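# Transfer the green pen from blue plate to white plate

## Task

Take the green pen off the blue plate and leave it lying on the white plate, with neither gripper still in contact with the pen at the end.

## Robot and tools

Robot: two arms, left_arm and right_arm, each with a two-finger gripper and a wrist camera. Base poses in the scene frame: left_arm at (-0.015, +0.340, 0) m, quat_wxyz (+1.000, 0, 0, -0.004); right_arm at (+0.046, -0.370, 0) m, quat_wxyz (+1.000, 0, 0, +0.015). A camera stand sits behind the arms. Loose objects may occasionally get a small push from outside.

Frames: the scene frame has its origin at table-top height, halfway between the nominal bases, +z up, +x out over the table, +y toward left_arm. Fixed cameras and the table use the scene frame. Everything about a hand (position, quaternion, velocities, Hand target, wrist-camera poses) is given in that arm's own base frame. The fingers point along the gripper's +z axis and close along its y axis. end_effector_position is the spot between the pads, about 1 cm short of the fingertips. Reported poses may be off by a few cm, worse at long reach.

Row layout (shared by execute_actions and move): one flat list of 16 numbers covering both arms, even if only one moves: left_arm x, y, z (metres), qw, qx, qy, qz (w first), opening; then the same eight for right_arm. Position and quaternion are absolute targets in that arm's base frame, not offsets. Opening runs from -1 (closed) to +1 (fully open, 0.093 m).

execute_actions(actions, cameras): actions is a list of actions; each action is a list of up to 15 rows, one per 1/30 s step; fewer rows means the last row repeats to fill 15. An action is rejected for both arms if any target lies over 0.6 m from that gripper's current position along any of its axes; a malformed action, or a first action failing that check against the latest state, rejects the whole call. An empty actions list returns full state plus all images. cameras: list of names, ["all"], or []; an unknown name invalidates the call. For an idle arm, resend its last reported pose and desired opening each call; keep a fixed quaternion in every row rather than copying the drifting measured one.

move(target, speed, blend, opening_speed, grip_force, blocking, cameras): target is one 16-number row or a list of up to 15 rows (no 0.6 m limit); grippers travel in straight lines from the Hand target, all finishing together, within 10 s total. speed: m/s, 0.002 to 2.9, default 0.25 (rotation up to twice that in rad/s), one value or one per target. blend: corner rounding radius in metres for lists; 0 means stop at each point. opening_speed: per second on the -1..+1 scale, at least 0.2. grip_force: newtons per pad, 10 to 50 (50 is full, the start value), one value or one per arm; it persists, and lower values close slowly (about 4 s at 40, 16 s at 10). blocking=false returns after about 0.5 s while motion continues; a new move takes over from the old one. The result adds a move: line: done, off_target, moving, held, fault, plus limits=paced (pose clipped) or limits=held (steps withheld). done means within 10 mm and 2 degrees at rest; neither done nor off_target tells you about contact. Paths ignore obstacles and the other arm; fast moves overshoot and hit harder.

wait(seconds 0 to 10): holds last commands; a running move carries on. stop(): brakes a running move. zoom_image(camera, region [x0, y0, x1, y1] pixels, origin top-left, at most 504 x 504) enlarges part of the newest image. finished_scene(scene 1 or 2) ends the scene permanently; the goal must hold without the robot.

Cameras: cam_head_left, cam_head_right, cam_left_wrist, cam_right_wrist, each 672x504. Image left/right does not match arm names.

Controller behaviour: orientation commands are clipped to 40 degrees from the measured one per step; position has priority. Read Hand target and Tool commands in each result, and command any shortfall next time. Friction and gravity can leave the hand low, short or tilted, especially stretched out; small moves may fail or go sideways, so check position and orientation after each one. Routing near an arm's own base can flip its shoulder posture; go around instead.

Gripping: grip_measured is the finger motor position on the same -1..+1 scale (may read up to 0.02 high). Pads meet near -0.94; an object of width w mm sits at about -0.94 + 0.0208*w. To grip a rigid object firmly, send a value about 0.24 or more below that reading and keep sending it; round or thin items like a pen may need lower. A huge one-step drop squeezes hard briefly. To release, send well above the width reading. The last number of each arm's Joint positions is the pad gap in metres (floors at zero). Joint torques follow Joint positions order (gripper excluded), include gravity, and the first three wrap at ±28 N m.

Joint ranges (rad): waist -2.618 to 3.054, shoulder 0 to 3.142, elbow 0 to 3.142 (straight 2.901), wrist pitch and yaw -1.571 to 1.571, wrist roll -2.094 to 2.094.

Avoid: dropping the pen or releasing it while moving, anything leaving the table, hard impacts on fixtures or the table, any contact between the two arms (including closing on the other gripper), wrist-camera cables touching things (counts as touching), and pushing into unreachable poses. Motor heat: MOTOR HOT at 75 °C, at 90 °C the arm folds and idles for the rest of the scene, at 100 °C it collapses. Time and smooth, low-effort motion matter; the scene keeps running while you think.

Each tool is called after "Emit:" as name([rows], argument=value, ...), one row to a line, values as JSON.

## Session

Emit:
execute_actions(actions=[])

Scene clock: 0.00 s.
left_arm: end_effector_position=(+0.3444, -0.1940, +0.1429) grip_measured=+1.000 end_effector_quat_wxyz=(+0.410, +0.246, +0.846, -0.237) | right_arm: end_effector_position=(+0.3587, +0.1550, +0.1245) grip_measured=+1.000 end_effector_quat_wxyz=(+0.350, -0.104, +0.882, +0.298)
Joint positions: left_arm=[-0.358 1.38 0.763 -0.016 0.371 0.019 0.093] | right_arm=[0.202 1.439 0.77 -0.046 -0.495 0.195 0.093]
Joint velocities: within noise
Joint torques (N m): no reading
Motor temperatures (°C): left_arm=[26 27 28 29 26 28 26] | right_arm=[27 28 25 26 26 27 27]
Heat: left arm: 29 °C; right arm: 28 °C.
Hand target: left_arm +0.3457, -0.1944, +0.1474; +0.414, +0.246, +0.844, -0.237 | right_arm +0.3605, +0.1553, +0.1296; +0.356, -0.106, +0.879, +0.298
Tool commands: left_gripper/opening=+1.0 right_gripper/opening=+1.0

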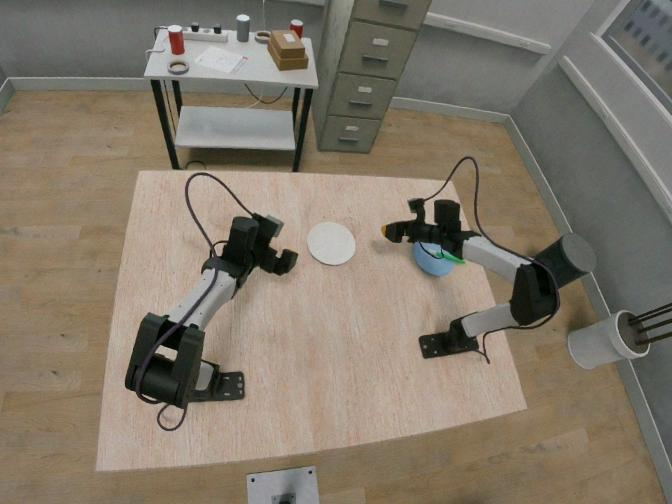

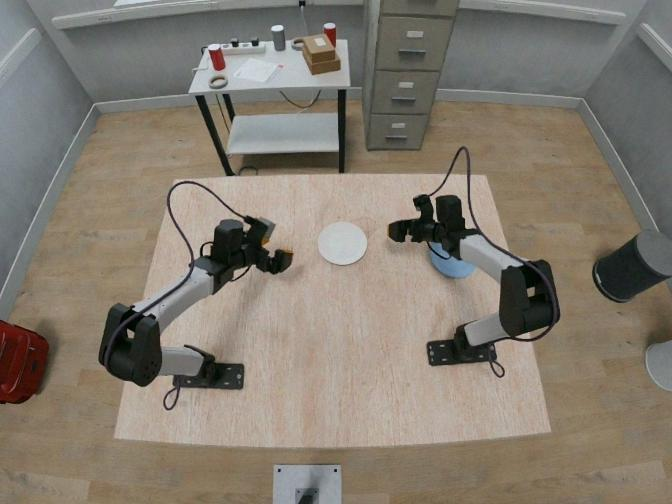

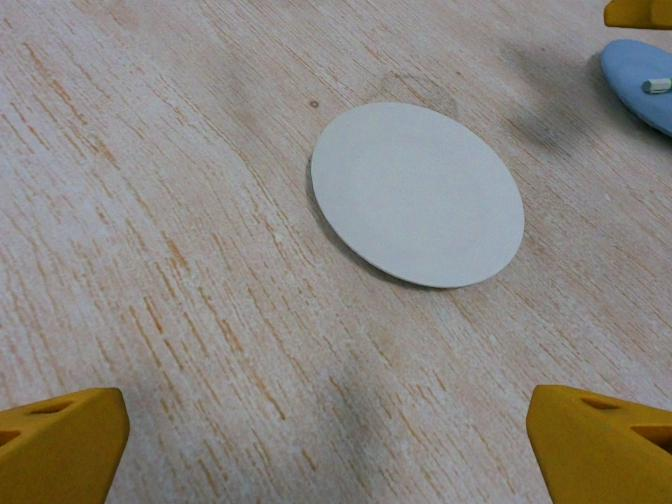

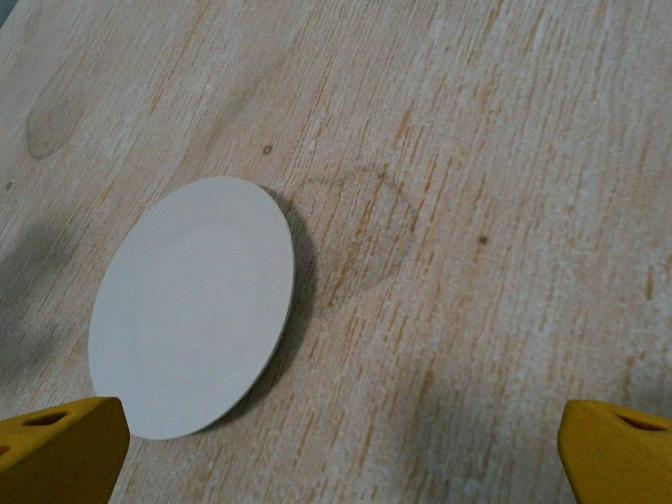

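Emit:
move([
  [0.3457,-0.1944,0.1474,0.414,0.246,0.844,-0.237,1,0.29,-0.01,0.22,0.26,0,0.966,0,1],
], speed=0.5, cameras=["cam_head_left","cam_head_right","cam_right_wrist"])

Scene clock: 10.23 s.
left_arm: end_effector_position=(+0.3444, -0.1940, +0.1429) grip_measured=+1.000 end_effector_quat_wxyz=(+0.410, +0.246, +0.846, -0.237) | right_arm: end_effector_position=(+0.2918, -0.0070, +0.2151) grip_measured=+1.000 end_effector_quat_wxyz=(+0.268, +0.002, +0.963, +0.010)
Joint positions: left_arm=[-0.358 1.38 0.763 -0.016 0.371 0.019 0.093] | right_arm=[-0.049 1.194 1.209 -1.044 -0.043 -0.032 0.093]
Joint torques (N m): left_arm=[-0.09 -5.08 8.85 2.28 0.16 0.03] | right_arm=[0.13 -2.63 8.98 1.31 0.09 -0.03]
Heat: left arm: 32 °C; right arm: 29 °C.
Hand target: left_arm +0.3457, -0.1944, +0.1474; +0.414, +0.246, +0.844, -0.237 | right_arm +0.2891, -0.0099, +0.2208; +0.262, +0.000, +0.965, +0.001
Off the commanded pose: left_arm 0.005 m, 1 deg | right_arm 0.006 m, 2 deg.
move: done
Images, in order (width x height): cam_head_left 672x504, cam_head_right 672x504, cam_right_wrist 672x504.

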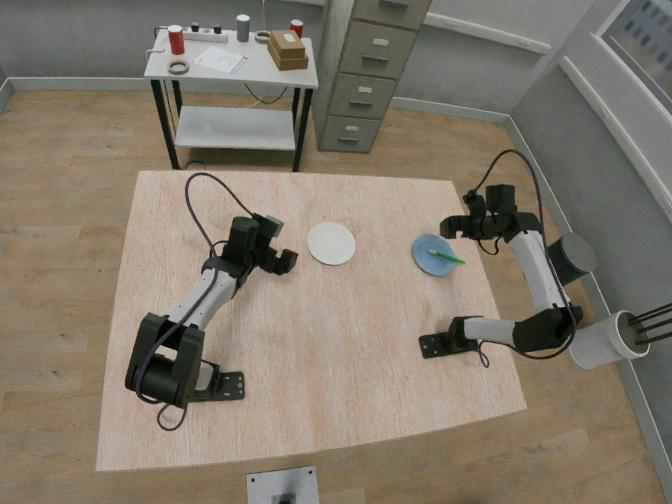

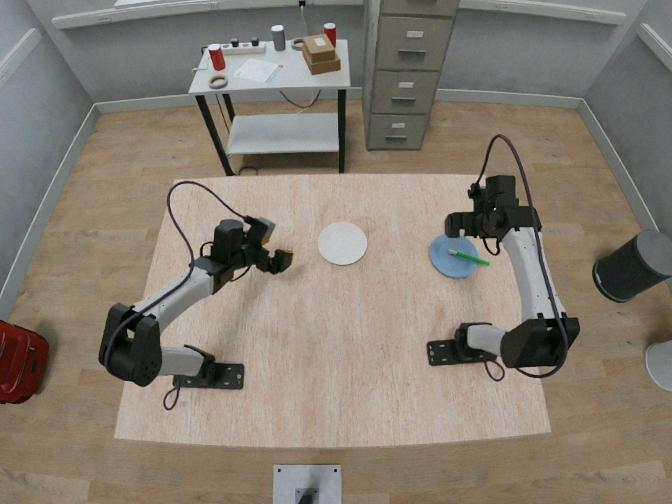

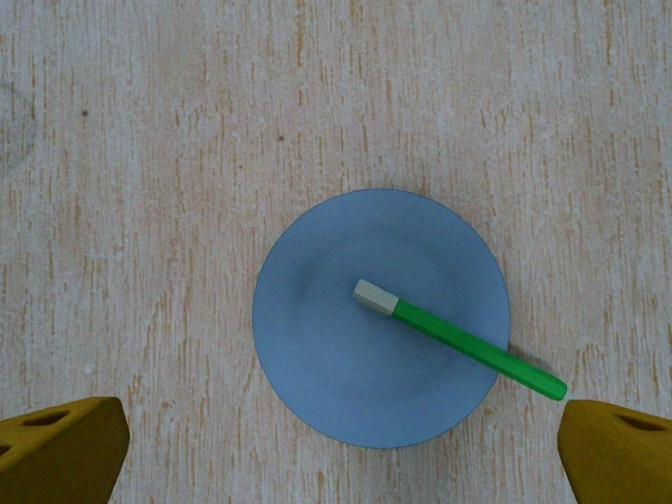

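Emit:
move([
  [0.3457,-0.1944,0.1474,0.414,0.246,0.844,-0.237,1,0.302,-0.066,0.11,0,-0.534,0.846,0,0.1],
], speed=0.5, cameras=["cam_head_right","cam_right_wrist"])

Scene clock: 19.00 s.
left_arm: end_effector_position=(+0.3444, -0.1940, +0.1429) grip_measured=+1.000 end_effector_quat_wxyz=(+0.410, +0.246, +0.846, -0.237) | right_arm: end_effector_position=(+0.2979, -0.0618, +0.1052) grip_measured=+0.102 end_effector_quat_wxyz=(+0.003, -0.530, +0.848, +0.006)
Joint positions: left_arm=[-0.358 1.38 0.763 -0.016 0.371 0.019 0.093] | right_arm=[-0.211 1.702 1.352 -1.225 -0.012 -1.329 0.05]
Joint torques (N m): left_arm=[-0.09 -5.09 8.84 2.28 0.16 0.03] | right_arm=[0.03 -6.31 8.17 0.05 -0.01 -0.05]
Motor temperatures (°C): left_arm=[26 29 30 34 26 28 26] | right_arm=[27 29 28 28 26 27 27]
Heat: left arm: 34 °C; right arm: 29 °C.
Hand target: left_arm +0.3457, -0.1944, +0.1474; +0.414, +0.246, +0.844, -0.237 | right_arm +0.3014, -0.0656, +0.1107; -0.001, -0.535, +0.845, -0.001
Off the commanded pose: left_arm 0.005 m, 1 deg | right_arm 0.008 m, 1 deg.
move: done
Images, in order (width x height): cam_head_right 672x504, cam_right_wrist 672x504.

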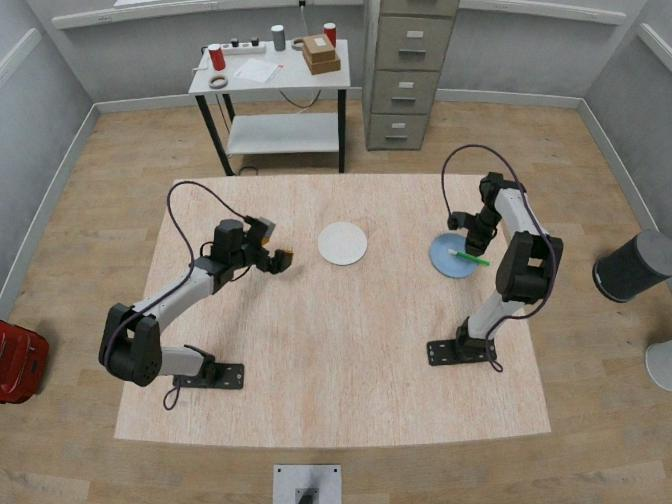

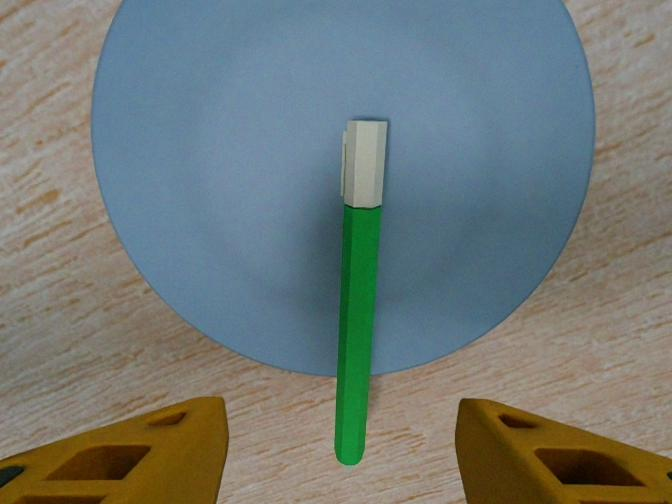

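Emit:
move([
  [0.3457,-0.1944,0.1474,0.414,0.246,0.844,-0.237,1,0.297,-0.076,0.06,0,-0.534,0.846,0,0.1],
  [0.3457,-0.1944,0.1474,0.414,0.246,0.844,-0.237,1,0.297,-0.076,0.014,0,-0.534,0.846,0,0.1],
], speed=[0.2,0.08], blend=[0.01,0], cameras=["cam_right_wrist"])

Scene clock: 29.63 s.
left_arm: end_effector_position=(+0.3444, -0.1940, +0.1429) grip_measured=+1.000 end_effector_quat_wxyz=(+0.410, +0.246, +0.846, -0.237) | right_arm: end_effector_position=(+0.2964, -0.0729, +0.0250) grip_measured=+0.102 end_effector_quat_wxyz=(+0.002, -0.530, +0.848, +0.005)
Joint positions: left_arm=[-0.358 1.38 0.763 -0.016 0.371 0.019 0.093] | right_arm=[-0.246 1.786 1.121 -0.909 -0.009 -1.363 0.05]
Joint torques (N m): left_arm=[-0.09 -5.09 8.87 2.28 0.16 0.03] | right_arm=[-0.09 -5.85 3.12 0.82 -0.06 -0.03]
Heat: left arm: 36 °C; right arm: 31 °C.
Hand target: left_arm +0.3457, -0.1944, +0.1474; +0.414, +0.246, +0.844, -0.237 | right_arm +0.2966, -0.0758, +0.0144; +0.000, -0.533, +0.846, +0.000
Off the commanded pose: left_arm 0.005 m, 1 deg | right_arm 0.011 m, 1 deg.
move: off_target (right_arm)
Images, in order (width x height): cam_right_wrist 672x504.

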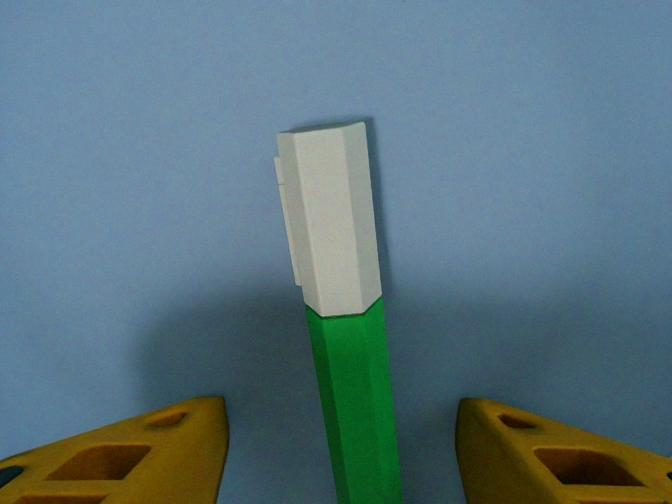

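Emit:
move([
  [0.3457,-0.1944,0.1474,0.414,0.246,0.844,-0.237,1,0.297,-0.076,0.01,0,-0.534,0.846,0,-0.95],
  [0.32,0.0,0.17,0.414,0.0,0.91,0,1,0.297,-0.07,0.10,0,-0.534,0.846,0,-0.95],
  [0.32,0.0,0.17,0.414,0,0.91,0,1,0.36,0.26,0.11,0,-0.259,0.966,0,-0.95],
], speed=[0.08,0.3,0.4], blend=[0,0.03,0], opening_speed=0.9, cameras=["cam_head_left","cam_head_right","cam_right_wrist"])

Scene clock: 44.77 s.
left_arm: end_effector_position=(+0.3286, -0.0078, +0.1773) grip_measured=+1.000 end_effector_quat_wxyz=(+0.432, +0.010, +0.901, -0.016) | right_arm: end_effector_position=(+0.3555, +0.2620, +0.1086) grip_measured=-0.865 end_effector_quat_wxyz=(+0.000, -0.271, +0.962, +0.007)
Joint positions: left_arm=[-0.007 1.046 0.754 -0.384 0.034 0 0.093] | right_arm=[0.63 2.275 2.179 -1.471 -0.014 0.08 0.004]
Joint torques (N m): left_arm=[0.59 -3.56 8.12 1.81 -0.2 0.01] | right_arm=[-0.2 -10.65 8.29 0.15 0.01 0.2]
Heat: left arm: 37 °C; right arm: 32 °C.
Hand target: left_arm +0.3196, -0.0024, +0.1703; +0.415, +0.002, +0.910, -0.007 | right_arm +0.3598, +0.2604, +0.1099; +0.001, -0.263, +0.965, +0.003
Off the commanded pose: left_arm 0.014 m, 3 deg | right_arm 0.005 m, 2 deg.
move: off_target (left_arm)
Images, in order (width x height): cam_head_left 672x504, cam_head_right 672x504, cam_right_wrist 672x504.

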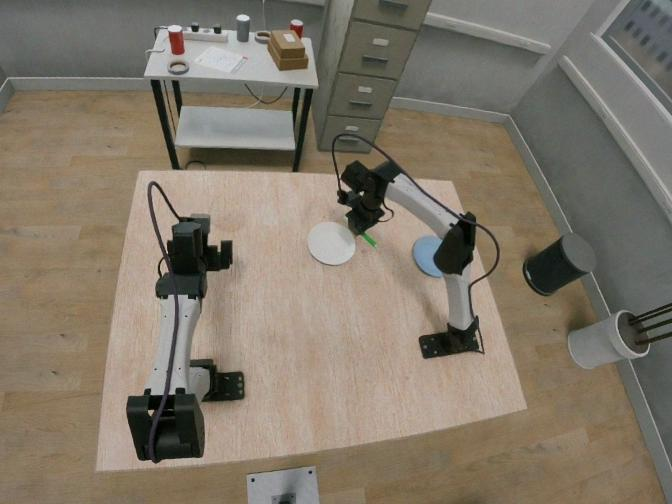

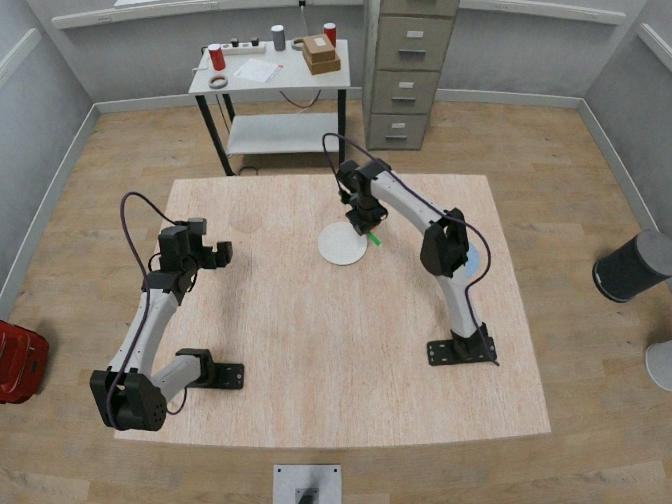

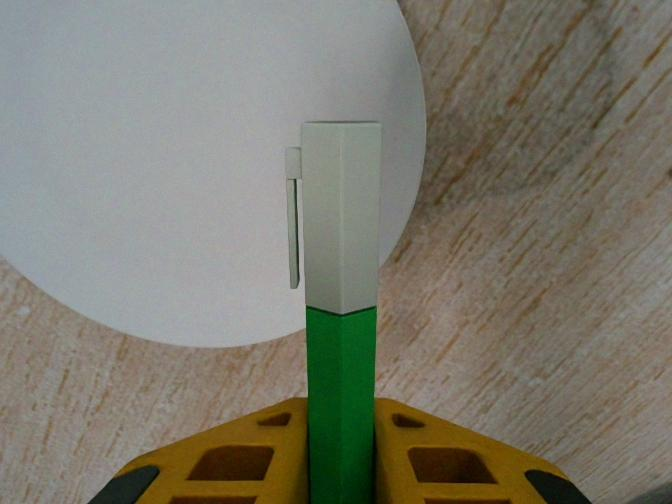

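Emit:
move([
  [0.3196,-0.0024,0.1703,0.415,0,0.91,0,1,0.372,0.324,0.10,0,-0.259,0.966,0,-0.95],
  [0.3196,-0.0024,0.1703,0.415,0,0.91,0,1,0.370,0.323,0.014,0,-0.259,0.966,0,-0.95],
], speed=[0.25,0.1], blend=[0.01,0], cameras=["cam_head_left","cam_head_right","cam_right_wrist"])

Scene clock: 54.37 s.
left_arm: end_effector_position=(+0.3287, -0.0037, +0.1772) grip_measured=+1.000 end_effector_quat_wxyz=(+0.432, +0.005, +0.902, -0.005) | right_arm: end_effector_position=(+0.3600, +0.3196, +0.0273) grip_measured=-0.866 end_effector_quat_wxyz=(-0.018, -0.265, +0.964, -0.003)
Joint positions: left_arm=[-0.007 1.046 0.754 -0.384 0.009 0 0.093] | right_arm=[0.722 2.541 2.328 -1.393 -0.011 0.185 0.004]
Joint torques (N m): left_arm=[-0.58 -3.47 8.1 1.83 -0.21 -0.07] | right_arm=[-0.2 -13.08 2.76 1.16 0.05 0.19]
Motor temperatures (°C): left_arm=[26 30 33 36 26 28 26] | right_arm=[27 35 29 27 26 27 27]
Heat: left arm: 36 °C; right arm: 35 °C.
Hand target: left_arm +0.3199, -0.0023, +0.1703; +0.415, +0.000, +0.910, +0.000 | right_arm +0.3697, +0.3224, +0.0145; -0.001, -0.258, +0.966, -0.001
Off the commanded pose: left_arm 0.012 m, 2 deg | right_arm 0.017 m, 2 deg.
move: off_target (left_arm, right_arm)
Images, in order (width x height): cam_head_left 672x504, cam_head_right 672x504, cam_right_wrist 672x504.

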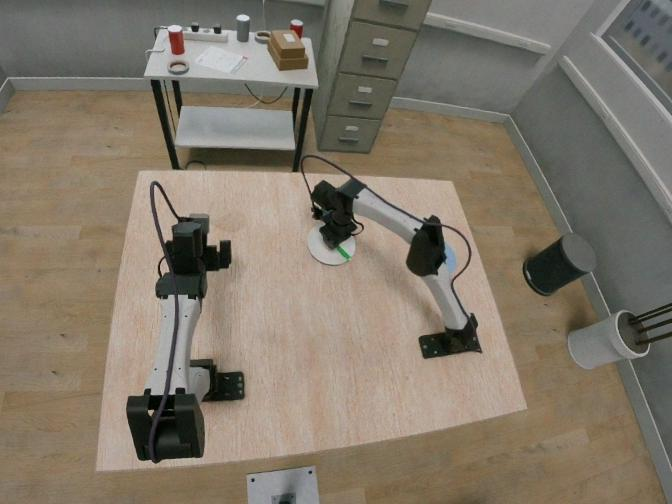

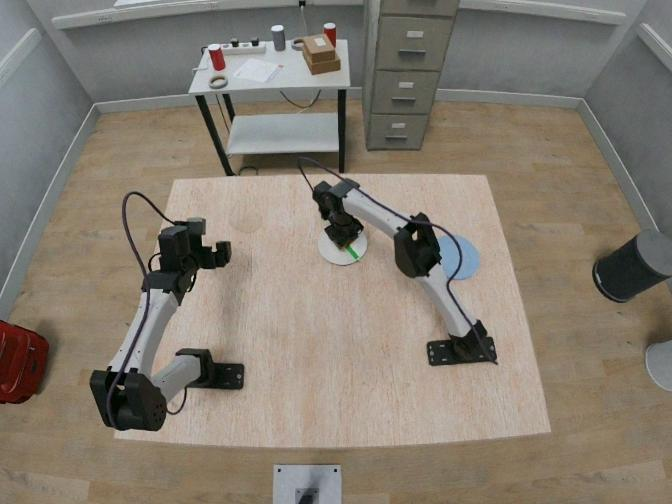

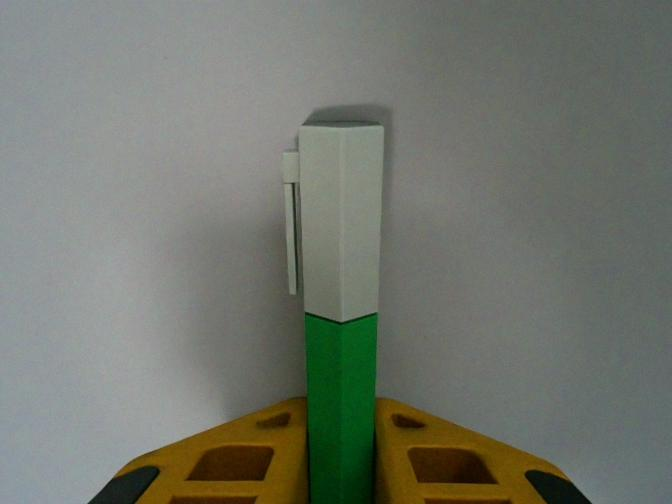

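Emit:
move([
  [0.3196,-0.0024,0.1703,0.415,0,0.91,0,1,0.364,0.321,0.012,0,-0.259,0.966,0,-0.95],
  [0.3196,-0.0024,0.1703,0.415,0,0.91,0,1,0.364,0.321,0.012,0,-0.259,0.966,0,-0.4],
  [0.3196,-0.0024,0.1703,0.415,0,0.91,0,1,0.364,0.321,0.12,0,-0.259,0.966,0,-0.4],
], speed=[0.05,0.05,0.15], opening_speed=0.5, cameras=["cam_head_right","cam_right_wrist"])

Scene clock: 65.47 s.
left_arm: end_effector_position=(+0.3287, -0.0037, +0.1772) grip_measured=+1.000 end_effector_quat_wxyz=(+0.432, +0.005, +0.902, -0.005) | right_arm: end_effector_position=(+0.3655, +0.3200, +0.0971) grip_measured=-0.402 end_effector_quat_wxyz=(+0.021, -0.265, +0.964, +0.008)
Joint positions: left_arm=[-0.007 1.046 0.754 -0.384 0.009 0 0.093] | right_arm=[0.721 2.507 2.544 -1.564 0.005 0.185 0.026]
Joint torques (N m): left_arm=[-0.59 -3.47 8.13 1.82 -0.21 -0.07] | right_arm=[0.38 -17.2 7.02 0.25 0 0.2]
Heat: left arm: 36 °C; right arm: 37 °C.
Hand target: left_arm +0.3199, -0.0024, +0.1704; +0.415, +0.000, +0.910, +0.000 | right_arm +0.3645, +0.3192, +0.1190; +0.039, -0.260, +0.965, +0.013
Off the commanded pose: left_arm 0.012 m, 2 deg | right_arm 0.023 m, 3 deg.
joint sent to its limit (right arm) — joint 4 (wrist pitch), lower limit. The joint targets are off in orientation, not in position.
move: off_target (left_arm, right_arm); target 2's new opening was sent with right_arm's hand 0.016 m and 1 deg from that target
Images, in order (width x height): cam_head_right 672x504, cam_right_wrist 672x504.

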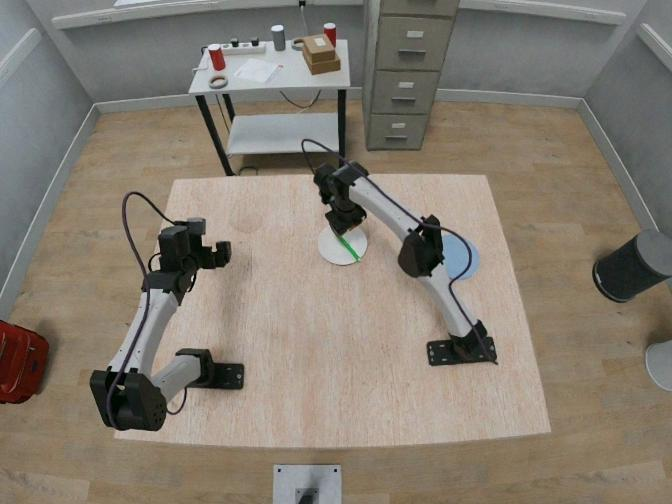

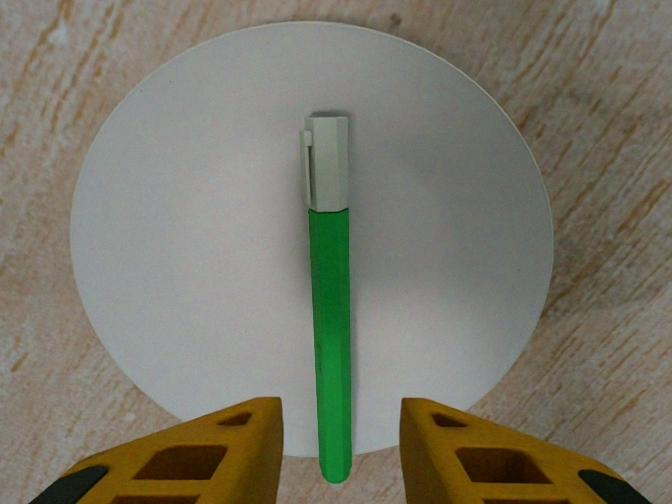

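Emit:
finished_scene(scene=2)

The scene is finished: the task was done.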